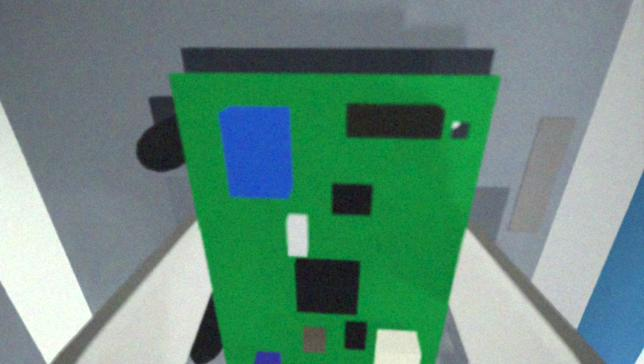

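Emit:
move(
  target={"side":"right","x":0.337,"y":-0.034,"z":0.99,"quat_wxyz":[0.9998,0,-0.02,0]},
  min_time_s=0.8,
  cameras=[],
)

Emit:
move(
  target={"side":"right","x":0.34,"y":-0.05,"z":1.08,"quat_wxyz":[0.9962,0,-0.087,0]},
  min_time_s=1.2,
  cameras=[],
)

Emit:
move(
  contact_limits={"right_gripper_m":600},
  cameras=[],
)

Emit:
move(
  base={"x_m_s":-0.2,"for_s":2.6},
  cameras=["right_wrist_camera","head_camera"],
)

Scene clock: 1177.23 s.
Joint torques (N m): left_arm=[-10.74 8.06 7.28 -2.44 -1.02 -0.15 0.18] | right_arm=[-23.44 -7.51 -8.77 -4.27 -0.12 0.05 -0.29]
External joint torques (N m): left_arm=[0.85 0.11 -0.82 0.32 0.31 0.1 0.22] | right_arm=[0.85 -1.23 -1.04 0.14 -0.43 0.11 -0.29]
Motor temperatures (°C): left_arm=[29 32 30 33 38 34 41] | right_arm=[36 33 29 32 45 36 36]
Wrist force (N): left_arm=[-6.1 -0.3 -7.6] | right_arm=[2.0 10.5 -13.3]
Wrist torque (N m): left_arm=[0.03 -0.65 -0.21] | right_arm=[-0.01 0.83 0.51]
Wrist force, peak (N): left_arm=[-6.2 -0.2 -7.8] | right_arm=[2.2 10.7 -13.7]
move: done
base_odometry: x=+1.491 y=+1.633 heading=+1.412
lidar_m: 0.81 0.40 0.30 0.53 3.47 4.34 4.14 1.85 1.32 0.85 0.83 0.86
base_status: not commanded
joint_positions: torso_squat_rad=+0.350 torso_shift_rad=+0.000 torso_pitch_rad=+0.300 torso_yaw_rad=+0.000 left_shoulder_pitch_rad=-0.923 left_shoulder_roll_rad=+1.168 left_shoulder_yaw_rad=-0.728 left_elbow_rad=-2.573 left_forearm_roll_rad=+0.515 left_wrist_pitch_rad=+1.664 left_hand_roll_rad=+1.409 left_gripper_m=+0.000 right_shoulder_pitch_rad=-1.449 right_shoulder_roll_rad=-0.406 right_shoulder_yaw_rad=+0.860 right_elbow_rad=-1.091 right_forearm_roll_rad=-1.042 right_wrist_pitch_rad=+1.631 right_hand_roll_rad=-0.899 right_gripper_m=+0.070 head_pan_rad=+0.000 head_tilt_rad=+0.700
joint_status: all done
wheel_motors_off: 0
motor_effort: left_wheel=-2(3) right_wheel=+2(3)
contact_limits: right_gripper_m 450 mA
chest: x=-0.1366 y=-0.0007 z=+1.2337 quat_wxyz=(+0.989, +0.000, +0.149, +0.000) (m; base frame)
left_hand: x=+0.2501 y=+0.1796 z=+1.1001 quat_wxyz=(+0.924, +0.001, -0.382, -0.001) (m; base frame)
right_hand: x=+0.3369 y=-0.0339 z=+0.9899 quat_wxyz=(+1.000, +0.000, -0.020, +0.000) (m; base frame)
right_hand_status: reached (checked arc, planned for 0.8 s): 0 mm and 0.0 deg off.
pictures: none
No camera images: "cameras" was empty.

Scene clock: 1178.77 s.
Joint torques (N m): left_arm=[-10.65 8.33 7.58 -2.36 -1.04 -0.17 0.17] | right_arm=[-22.67 -7.59 -9.83 -3.26 -0.01 -0.18 -0.18]
External joint torques (N m): left_arm=[0.94 0.38 -0.53 0.4 0.29 0.08 0.21] | right_arm=[1.03 -0.49 -0.6 0.25 -0.53 0.01 -0.19]
Motor temperatures (°C): left_arm=[29 32 30 33 38 34 41] | right_arm=[36 33 29 32 45 36 36]
Wrist force (N): left_arm=[-5.9 -0.1 -7.4] | right_arm=[1.2 10.8 -13.3]
Wrist torque (N m): left_arm=[-0.02 -0.59 -0.21] | right_arm=[-0.03 0.79 0.51]
Wrist force, peak (N): left_arm=[-5.9 -0.4 -7.9] | right_arm=[2.2 10.7 -14.2]
move: done
base_odometry: x=+1.491 y=+1.633 heading=+1.412
lidar_m: 0.81 0.40 0.30 0.53 3.47 4.34 4.14 1.85 1.33 0.85 0.84 0.86
base_status: not commanded
joint_positions: torso_squat_rad=+0.350 torso_shift_rad=+0.000 torso_pitch_rad=+0.300 torso_yaw_rad=+0.000 left_shoulder_pitch_rad=-0.923 left_shoulder_roll_rad=+1.168 left_shoulder_yaw_rad=-0.728 left_elbow_rad=-2.573 left_forearm_roll_rad=+0.515 left_wrist_pitch_rad=+1.664 left_hand_roll_rad=+1.409 left_gripper_m=+0.000 right_shoulder_pitch_rad=-1.508 right_shoulder_roll_rad=-0.562 right_shoulder_yaw_rad=+0.795 right_elbow_rad=-1.400 right_forearm_roll_rad=-1.068 right_wrist_pitch_rad=+1.771 right_hand_roll_rad=-1.031 right_gripper_m=+0.070 head_pan_rad=+0.000 head_tilt_rad=+0.700
joint_status: all done
wheel_motors_off: 0
motor_effort: left_wheel=-2(4) right_wheel=+2(3)
contact_limits: right_gripper_m 450 mA
chest: x=-0.1366 y=-0.0007 z=+1.2337 quat_wxyz=(+0.989, +0.000, +0.149, +0.000) (m; base frame)
left_hand: x=+0.2501 y=+0.1796 z=+1.1001 quat_wxyz=(+0.924, +0.001, -0.382, -0.001) (m; base frame)
right_hand: x=+0.3400 y=-0.0499 z=+1.0800 quat_wxyz=(+0.996, +0.000, -0.087, +0.000) (m; base frame)
right_hand_status: reached (checked arc, planned for 1.2 s): 0 mm and 0.0 deg off.
pictures: none
No camera images: "cameras" was empty.

Scene clock: 1179.07 s.
Joint torques (N m): left_arm=[-10.61 8.15 7.31 -2.41 -0.96 -0.1 0.22] | right_arm=[-22.57 -7.56 -9.63 -3.37 0.03 -0.08 -0.21]
External joint torques (N m): left_arm=[0.97 0.2 -0.79 0.35 0.38 0.15 0.26] | right_arm=[1.13 -0.46 -0.41 0.13 -0.5 0.11 -0.22]
Motor temperatures (°C): left_arm=[29 32 30 33 38 34 41] | right_arm=[36 33 29 32 45 36 36]
Wrist force (N): left_arm=[-6.0 -0.3 -7.7] | right_arm=[1.3 10.7 -13.4]
Wrist torque (N m): left_arm=[0.02 -0.62 -0.21] | right_arm=[-0.03 0.80 0.50]
Wrist force, peak (N): left_arm=[-6.0 -0.3 -7.7] | right_arm=[1.2 11.1 -13.4]
base_odometry: x=+1.491 y=+1.633 heading=+1.412
lidar_m: 0.80 0.41 0.30 0.54 3.47 4.34 4.14 1.84 1.32 0.85 0.83 0.86
base_status: not commanded
joint_positions: torso_squat_rad=+0.350 torso_shift_rad=+0.000 torso_pitch_rad=+0.300 torso_yaw_rad=+0.000 left_shoulder_pitch_rad=-0.923 left_shoulder_roll_rad=+1.168 left_shoulder_yaw_rad=-0.728 left_elbow_rad=-2.573 left_forearm_roll_rad=+0.515 left_wrist_pitch_rad=+1.664 left_hand_roll_rad=+1.409 left_gripper_m=+0.000 right_shoulder_pitch_rad=-1.508 right_shoulder_roll_rad=-0.562 right_shoulder_yaw_rad=+0.795 right_elbow_rad=-1.400 right_forearm_roll_rad=-1.068 right_wrist_pitch_rad=+1.771 right_hand_roll_rad=-1.031 right_gripper_m=+0.070 head_pan_rad=+0.000 head_tilt_rad=+0.700
joint_status: not commanded
wheel_motors_off: 0
motor_effort: left_wheel=-2(4) right_wheel=+2(2)
contact_limits: right_gripper_m 600 mA
chest: x=-0.1366 y=-0.0007 z=+1.2337 quat_wxyz=(+0.989, +0.000, +0.149, +0.000) (m; base frame)
left_hand: x=+0.2501 y=+0.1796 z=+1.1001 quat_wxyz=(+0.924, +0.001, -0.382, -0.001) (m; base frame)
right_hand: x=+0.3400 y=-0.0499 z=+1.0800 quat_wxyz=(+0.996, +0.000, -0.087, +0.000) (m; base frame)
pictures: none
No camera images: "cameras" was empty.

Scene clock: 1182.50 s.
Joint torques (N m): left_arm=[-10.8 8.24 7.27 -2.46 -1.02 -0.07 0.24] | right_arm=[-22.35 -7.8 -9.61 -3.19 0.22 -0.14 -0.23]
External joint torques (N m): left_arm=[0.78 0.28 -0.84 0.3 0.31 0.18 0.28] | right_arm=[1.35 -0.7 -0.38 0.32 -0.31 0.05 -0.24]
Motor temperatures (°C): left_arm=[29 32 30 33 38 34 41] | right_arm=[36 34 29 32 45 36 36]
Wrist force (N): left_arm=[-5.9 0.0 -7.6] | right_arm=[1.3 10.7 -13.5]
Wrist torque (N m): left_arm=[-0.01 -0.60 -0.20] | right_arm=[-0.02 0.84 0.51]
Wrist force, peak (N): left_arm=[-6.1 -0.2 -7.7] | right_arm=[1.3 10.7 -13.9]
move: done
base_odometry: x=+1.409 y=+1.119 heading=+1.412
lidar_m: 1.24 0.72 0.91 2.51 3.45 3.83 3.62 1.88 1.34 1.28 1.07 1.19
base_status: done (sent for 2.6 of 2.6 s)
joint_positions: torso_squat_rad=+0.350 torso_shift_rad=+0.000 torso_pitch_rad=+0.300 torso_yaw_rad=+0.000 left_shoulder_pitch_rad=-0.923 left_shoulder_roll_rad=+1.168 left_shoulder_yaw_rad=-0.728 left_elbow_rad=-2.573 left_forearm_roll_rad=+0.515 left_wrist_pitch_rad=+1.664 left_hand_roll_rad=+1.409 left_gripper_m=+0.000 right_shoulder_pitch_rad=-1.508 right_shoulder_roll_rad=-0.562 right_shoulder_yaw_rad=+0.795 right_elbow_rad=-1.400 right_forearm_roll_rad=-1.068 right_wrist_pitch_rad=+1.771 right_hand_roll_rad=-1.031 right_gripper_m=+0.070 head_pan_rad=+0.000 head_tilt_rad=+0.700
joint_status: not commanded
wheel_motors_off: 0
motor_effort: left_wheel=-1(23) right_wheel=+4(21)
contact_limits: right_gripper_m 600 mA
chest: x=-0.1367 y=-0.0007 z=+1.2337 quat_wxyz=(+0.989, +0.000, +0.149, +0.000) (m; base frame)
left_hand: x=+0.2500 y=+0.1796 z=+1.1002 quat_wxyz=(+0.924, +0.001, -0.382, -0.001) (m; base frame)
right_hand: x=+0.3399 y=-0.0499 z=+1.0801 quat_wxyz=(+0.996, +0.000, -0.087, +0.000) (m; base frame)
pictures: head_camera, right_wrist_camera
camera_calibration:
head_camera: T_world_to_cam=[[0.0329579, -0.998754, 0.0374718, -0.053823], [-0.818611, -0.0484851, -0.572298, 0.824265], [0.573401, -0.0118131, -0.819189, 1.13327], [0, 0, 0, 1]] pos_world=[0.0267051, -0.000403865, 1.40211]
right_wrist_camera: T_world_to_cam=[[-0.981557, 0.0199174, -0.19013, 0.542468], [-0.0668786, 0.895936, 0.439119, -0.373652], [0.179091, 0.443736, -0.87808, 0.981366], [0, 0, 0, 1]] pos_world=[0.33172, -0.111504, 1.12894]

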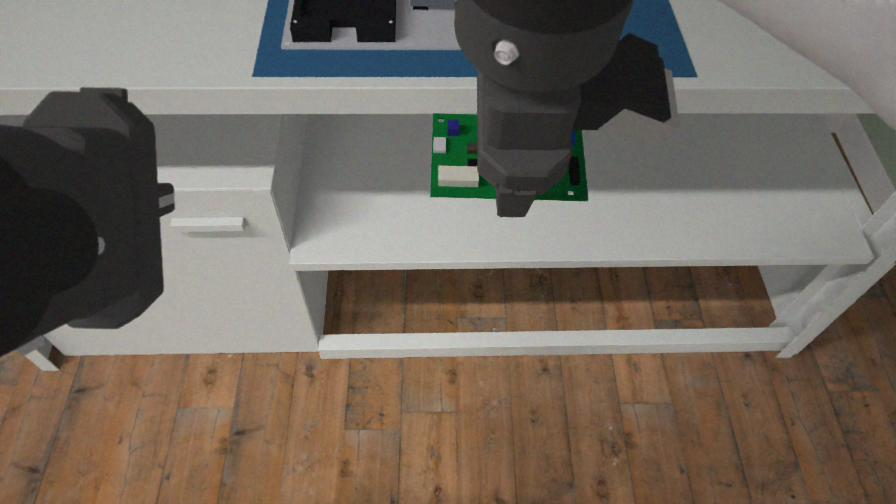

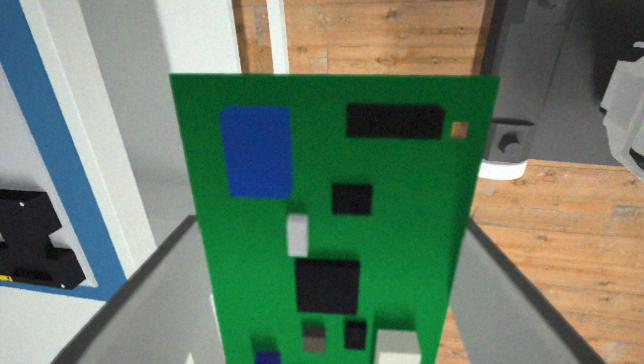

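Emit:
move(
  target={"side":"right","x":0.36,"y":-0.06,"z":1.12,"quat_wxyz":[0.9962,0,-0.087,0]},
  min_time_s=1,
  cameras=[],
)

Emit:
move(
  base={"turn_rad_s":0.6,"for_s":4.3},
  cameras=["head_camera"],
)

Scene clock: 1193.10 s.
Joint torques (N m): left_arm=[-10.94 8.07 7.26 -2.53 -0.99 -0.19 0.17] | right_arm=[-23.51 -8.98 -9.62 -2.08 -0.01 -0.04 0.3]
External joint torques (N m): left_arm=[0.64 0.12 -0.85 0.22 0.34 0.06 0.21] | right_arm=[1.02 -1.16 -0.83 1.2 -0.52 0.18 0.29]
Motor temperatures (°C): left_arm=[29 32 30 33 38 34 41] | right_arm=[36 34 29 32 45 36 36]
Wrist force (N): left_arm=[-5.7 -0.3 -7.2] | right_arm=[1.1 10.9 -13.3]
Wrist torque (N m): left_arm=[0.02 -0.58 -0.21] | right_arm=[-0.06 0.77 0.50]
Wrist force, peak (N): left_arm=[-5.8 -0.1 -7.9] | right_arm=[0.8 11.2 -13.4]
move: done
base_odometry: x=+1.409 y=+1.119 heading=+1.412
lidar_m: 1.23 0.72 0.91 2.50 3.46 3.82 3.61 1.88 1.34 1.27 1.07 1.18
base_status: not commanded
joint_positions: torso_squat_rad=+0.350 torso_shift_rad=+0.000 torso_pitch_rad=+0.300 torso_yaw_rad=+0.000 left_shoulder_pitch_rad=-0.923 left_shoulder_roll_rad=+1.168 left_shoulder_yaw_rad=-0.728 left_elbow_rad=-2.573 left_forearm_roll_rad=+0.515 left_wrist_pitch_rad=+1.664 left_hand_roll_rad=+1.409 left_gripper_m=+0.000 right_shoulder_pitch_rad=-1.605 right_shoulder_roll_rad=-0.573 right_shoulder_yaw_rad=+0.758 right_elbow_rad=-1.285 right_forearm_roll_rad=-1.107 right_wrist_pitch_rad=+1.809 right_hand_roll_rad=-0.946 right_gripper_m=+0.070 head_pan_rad=+0.000 head_tilt_rad=+0.700
joint_status: all done
wheel_motors_off: 0
motor_effort: left_wheel=+1(3) right_wheel=+3(5)
contact_limits: right_gripper_m 600 mA
chest: x=-0.1367 y=-0.0007 z=+1.2337 quat_wxyz=(+0.989, +0.000, +0.149, +0.000) (m; base frame)
left_hand: x=+0.2500 y=+0.1796 z=+1.1002 quat_wxyz=(+0.924, +0.001, -0.382, -0.001) (m; base frame)
right_hand: x=+0.3599 y=-0.0598 z=+1.1200 quat_wxyz=(+0.996, +0.000, -0.087, +0.000) (m; base frame)
right_hand_status: reached (checked arc, planned for 1.0 s): 0 mm and 0.0 deg off.
pictures: none
No camera images: "cameras" was empty.

Scene clock: 1198.90 s.
Joint torques (N m): left_arm=[-10.67 7.97 7.35 -2.37 -1 -0.15 0.15] | right_arm=[-23.62 -8.64 -9.61 -2.22 0.12 0.03 0.24]
External joint torques (N m): left_arm=[0.91 0.01 -0.76 0.39 0.33 0.1 0.19] | right_arm=[0.91 -0.81 -0.82 1.06 -0.39 0.24 0.23]
Motor temperatures (°C): left_arm=[29 32 30 33 38 34 41] | right_arm=[36 34 29 32 45 36 36]
Wrist force (N): left_arm=[-6.1 0.1 -7.5] | right_arm=[1.1 10.9 -13.3]
Wrist torque (N m): left_arm=[-0.03 -0.64 -0.22] | right_arm=[-0.07 0.79 0.48]
Wrist force, peak (N): left_arm=[-6.4 -0.2 -7.7] | right_arm=[1.3 10.9 -13.7]
move: done
base_odometry: x=+1.409 y=+1.119 heading=-2.292
lidar_m: 3.89 3.62 1.94 1.33 1.25 1.06 1.11 1.36 0.75 0.91 2.49 3.42
base_status: done (sent for 4.3 of 4.3 s)
joint_positions: torso_squat_rad=+0.350 torso_shift_rad=+0.000 torso_pitch_rad=+0.300 torso_yaw_rad=+0.000 left_shoulder_pitch_rad=-0.923 left_shoulder_roll_rad=+1.168 left_shoulder_yaw_rad=-0.728 left_elbow_rad=-2.573 left_forearm_roll_rad=+0.515 left_wrist_pitch_rad=+1.664 left_hand_roll_rad=+1.409 left_gripper_m=+0.000 right_shoulder_pitch_rad=-1.605 right_shoulder_roll_rad=-0.573 right_shoulder_yaw_rad=+0.758 right_elbow_rad=-1.285 right_forearm_roll_rad=-1.107 right_wrist_pitch_rad=+1.809 right_hand_roll_rad=-0.946 right_gripper_m=+0.070 head_pan_rad=+0.000 head_tilt_rad=+0.700
joint_status: not commanded
wheel_motors_off: 0
motor_effort: left_wheel=+1(24) right_wheel=+3(25)
contact_limits: right_gripper_m 600 mA
chest: x=-0.1367 y=-0.0007 z=+1.2337 quat_wxyz=(+0.989, +0.000, +0.149, +0.000) (m; base frame)
left_hand: x=+0.2500 y=+0.1796 z=+1.1002 quat_wxyz=(+0.924, +0.001, -0.382, -0.001) (m; base frame)
right_hand: x=+0.3599 y=-0.0599 z=+1.1200 quat_wxyz=(+0.996, +0.000, -0.087, +0.000) (m; base frame)
pictures: head_camera
camera_calibration:
head_camera: T_world_to_cam=[[0.0329477, -0.998754, 0.0374855, -0.0538297], [-0.818632, -0.0484842, -0.572269, 0.824248], [0.573373, -0.0118319, -0.819209, 1.13328], [0, 0, 0, 1]] pos_world=[0.0267382, -0.000390721, 1.4021]

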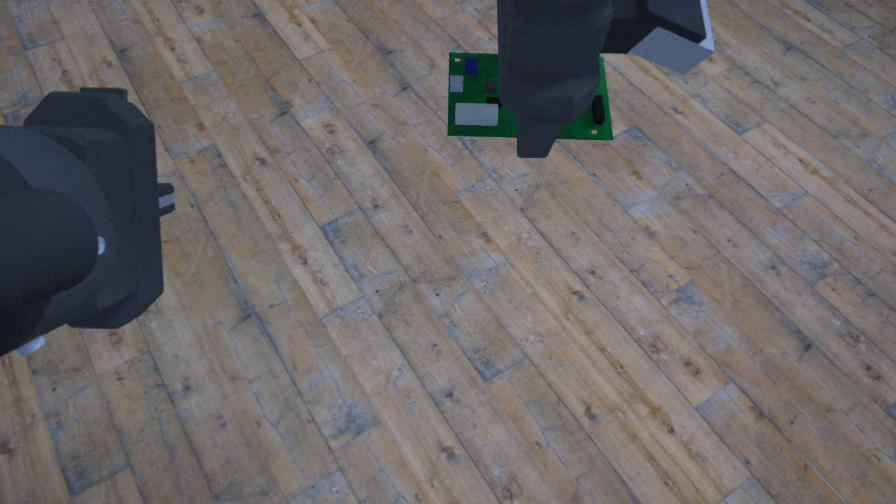

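Emit:
move(
  base={"x_m_s":0.35,"for_s":5},
  cameras=[],
)

Emit:
move(
  base={"x_m_s":0.35,"for_s":4.7},
  cameras=[],
)

Emit:
move(
  base={"turn_rad_s":0.4,"for_s":1.42},
  cameras=["head_camera","right_wrist_camera"],
)

Scene clock: 1209.80 s.
Joint torques (N m): left_arm=[-10.64 7.94 7.44 -2.43 -1.02 -0.02 0.11] | right_arm=[-23.19 -8.89 -9.41 -2.5 0.1 -0.13 0.35]
External joint torques (N m): left_arm=[0.95 -0.01 -0.67 0.33 0.31 0.23 0.15] | right_arm=[1.34 -1.06 -0.62 0.78 -0.41 0.09 0.34]
Motor temperatures (°C): left_arm=[29 32 30 33 38 34 41] | right_arm=[37 34 29 32 45 36 36]
Wrist force (N): left_arm=[-6.1 0.0 -7.5] | right_arm=[0.9 11.0 -13.5]
Wrist torque (N m): left_arm=[0.00 -0.62 -0.19] | right_arm=[-0.07 0.76 0.50]
Wrist force, peak (N): left_arm=[-6.1 -0.2 -7.8] | right_arm=[1.2 11.1 -13.7]
move: done
base_odometry: x=+0.254 y=-0.196 heading=-2.291
lidar_m: 2.35 2.18 2.51 2.39 2.24 2.29 2.80 2.10 2.61 2.52 2.37 2.41
base_status: done (sent for 5 of 5 s)
joint_positions: torso_squat_rad=+0.350 torso_shift_rad=+0.000 torso_pitch_rad=+0.300 torso_yaw_rad=+0.000 left_shoulder_pitch_rad=-0.923 left_shoulder_roll_rad=+1.168 left_shoulder_yaw_rad=-0.728 left_elbow_rad=-2.573 left_forearm_roll_rad=+0.515 left_wrist_pitch_rad=+1.664 left_hand_roll_rad=+1.409 left_gripper_m=+0.000 right_shoulder_pitch_rad=-1.605 right_shoulder_roll_rad=-0.573 right_shoulder_yaw_rad=+0.758 right_elbow_rad=-1.285 right_forearm_roll_rad=-1.107 right_wrist_pitch_rad=+1.809 right_hand_roll_rad=-0.946 right_gripper_m=+0.070 head_pan_rad=+0.000 head_tilt_rad=+0.700
joint_status: not commanded
wheel_motors_off: 0
motor_effort: left_wheel=+0(29) right_wheel=-2(28)
contact_limits: right_gripper_m 600 mA
chest: x=-0.1366 y=-0.0007 z=+1.2337 quat_wxyz=(+0.989, +0.000, +0.149, +0.000) (m; base frame)
left_hand: x=+0.2500 y=+0.1796 z=+1.1001 quat_wxyz=(+0.924, +0.001, -0.382, -0.001) (m; base frame)
right_hand: x=+0.3599 y=-0.0599 z=+1.1200 quat_wxyz=(+0.996, +0.000, -0.087, +0.000) (m; base frame)
pictures: none
No camera images: "cameras" was empty.

Scene clock: 1215.93 s.
Joint torques (N m): left_arm=[-10.72 7.97 7.17 -2.32 -1.07 -0.11 0.19] | right_arm=[-22.91 -8.74 -9.3 -2.72 0.21 -0.06 0.21]
External joint torques (N m): left_arm=[0.86 0.02 -0.94 0.43 0.26 0.14 0.22] | right_arm=[1.62 -0.91 -0.51 0.57 -0.3 0.16 0.2]
Motor temperatures (°C): left_arm=[29 32 30 33 38 34 41] | right_arm=[37 34 29 32 45 36 36]
Wrist force (N): left_arm=[-5.9 -0.2 -7.4] | right_arm=[1.3 10.7 -13.2]
Wrist torque (N m): left_arm=[0.00 -0.61 -0.20] | right_arm=[-0.04 0.83 0.51]
Wrist force, peak (N): left_arm=[-6.1 0.1 -7.9] | right_arm=[1.2 10.9 -13.8]
move: done
base_odometry: x=-0.831 y=-1.432 heading=-2.291
lidar_m: 1.42 0.85 0.86 1.31 2.45 3.24 3.71 3.57 2.25 1.53 1.43 1.32
base_status: done (sent for 4.7 of 4.7 s)
joint_positions: torso_squat_rad=+0.350 torso_shift_rad=+0.000 torso_pitch_rad=+0.300 torso_yaw_rad=+0.000 left_shoulder_pitch_rad=-0.923 left_shoulder_roll_rad=+1.168 left_shoulder_yaw_rad=-0.728 left_elbow_rad=-2.573 left_forearm_roll_rad=+0.515 left_wrist_pitch_rad=+1.664 left_hand_roll_rad=+1.409 left_gripper_m=+0.000 right_shoulder_pitch_rad=-1.605 right_shoulder_roll_rad=-0.573 right_shoulder_yaw_rad=+0.757 right_elbow_rad=-1.285 right_forearm_roll_rad=-1.107 right_wrist_pitch_rad=+1.810 right_hand_roll_rad=-0.946 right_gripper_m=+0.070 head_pan_rad=+0.000 head_tilt_rad=+0.700
joint_status: not commanded
wheel_motors_off: 0
motor_effort: left_wheel=+2(26) right_wheel=-4(18)
contact_limits: right_gripper_m 600 mA
chest: x=-0.1366 y=-0.0007 z=+1.2337 quat_wxyz=(+0.989, +0.000, +0.149, +0.000) (m; base frame)
left_hand: x=+0.2500 y=+0.1796 z=+1.1001 quat_wxyz=(+0.924, +0.001, -0.382, -0.001) (m; base frame)
right_hand: x=+0.3599 y=-0.0599 z=+1.1200 quat_wxyz=(+0.996, +0.000, -0.087, +0.000) (m; base frame)
pictures: none
No camera images: "cameras" was empty.

Scene clock: 1218.47 s.
Joint torques (N m): left_arm=[-10.77 8.25 7.54 -2.33 -1 -0.1 0.09] | right_arm=[-23.12 -8.4 -9.07 -2.63 0.15 -0.11 0.39]
External joint torques (N m): left_arm=[0.81 0.3 -0.56 0.43 0.33 0.16 0.13] | right_arm=[1.41 -0.57 -0.29 0.65 -0.36 0.11 0.38]
Motor temperatures (°C): left_arm=[29 32 30 33 38 34 41] | right_arm=[37 34 29 32 45 36 36]
Wrist force (N): left_arm=[-6.2 0.0 -7.2] | right_arm=[1.1 10.7 -13.3]
Wrist torque (N m): left_arm=[0.00 -0.64 -0.20] | right_arm=[-0.03 0.78 0.50]
Wrist force, peak (N): left_arm=[-6.2 -0.2 -7.7] | right_arm=[1.0 11.1 -13.7]
move: done
base_odometry: x=-0.831 y=-1.432 heading=-1.718
lidar_m: 0.85 0.87 1.31 2.81 3.26 3.58 3.54 2.13 1.53 1.46 1.32 1.48
base_status: done (sent for 1.43 of 1.43 s)
joint_positions: torso_squat_rad=+0.350 torso_shift_rad=+0.000 torso_pitch_rad=+0.300 torso_yaw_rad=+0.000 left_shoulder_pitch_rad=-0.923 left_shoulder_roll_rad=+1.168 left_shoulder_yaw_rad=-0.728 left_elbow_rad=-2.573 left_forearm_roll_rad=+0.515 left_wrist_pitch_rad=+1.664 left_hand_roll_rad=+1.409 left_gripper_m=+0.000 right_shoulder_pitch_rad=-1.605 right_shoulder_roll_rad=-0.573 right_shoulder_yaw_rad=+0.757 right_elbow_rad=-1.285 right_forearm_roll_rad=-1.107 right_wrist_pitch_rad=+1.810 right_hand_roll_rad=-0.946 right_gripper_m=+0.070 head_pan_rad=+0.000 head_tilt_rad=+0.700
joint_status: not commanded
wheel_motors_off: 0
motor_effort: left_wheel=-1(26) right_wheel=+2(24)
contact_limits: right_gripper_m 600 mA
chest: x=-0.1366 y=-0.0007 z=+1.2337 quat_wxyz=(+0.989, +0.000, +0.149, +0.000) (m; base frame)
left_hand: x=+0.2500 y=+0.1796 z=+1.1001 quat_wxyz=(+0.924, +0.001, -0.382, -0.001) (m; base frame)
right_hand: x=+0.3600 y=-0.0599 z=+1.1200 quat_wxyz=(+0.996, +0.000, -0.087, +0.000) (m; base frame)
pictures: head_camera, right_wrist_camera
camera_calibration:
head_camera: T_world_to_cam=[[0.0329501, -0.998754, 0.0374801, -0.0538249], [-0.8187, -0.0484817, -0.572171, 0.824158], [0.573275, -0.0118319, -0.819278, 1.13331], [0, 0, 0, 1]] pos_world=[0.0268121, -0.000392008, 1.40207]
right_wrist_camera: T_world_to_cam=[[-0.981488, 0.0201523, -0.19046, 0.570265], [-0.066884, 0.895773, 0.43945, -0.381254], [0.179465, 0.444054, -0.877843, 1.01685], [0, 0, 0, 1]] pos_world=[0.351719, -0.121512, 1.16879]

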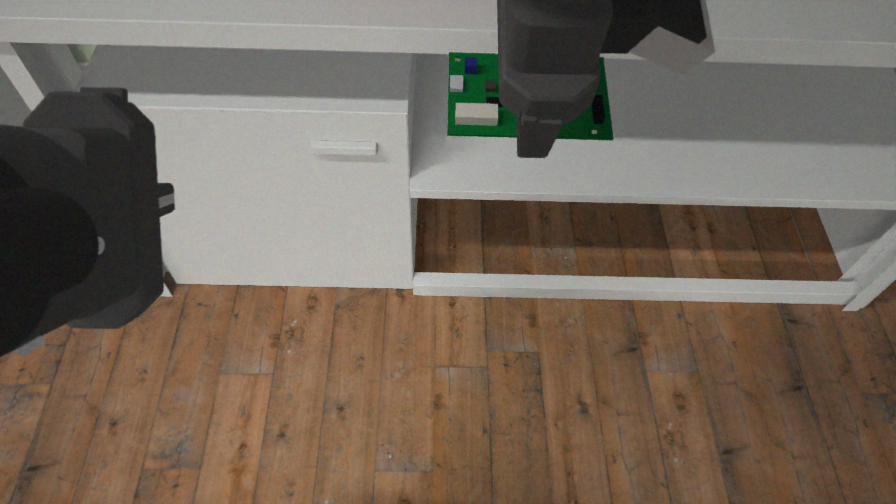

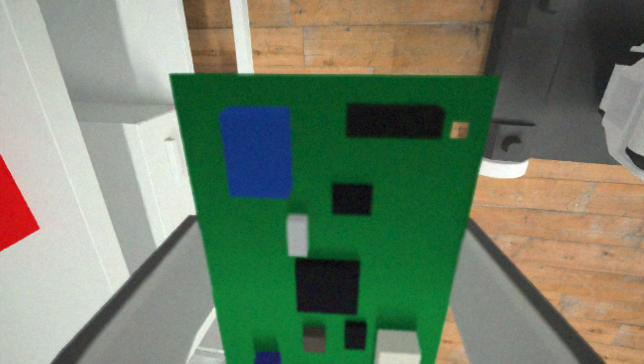

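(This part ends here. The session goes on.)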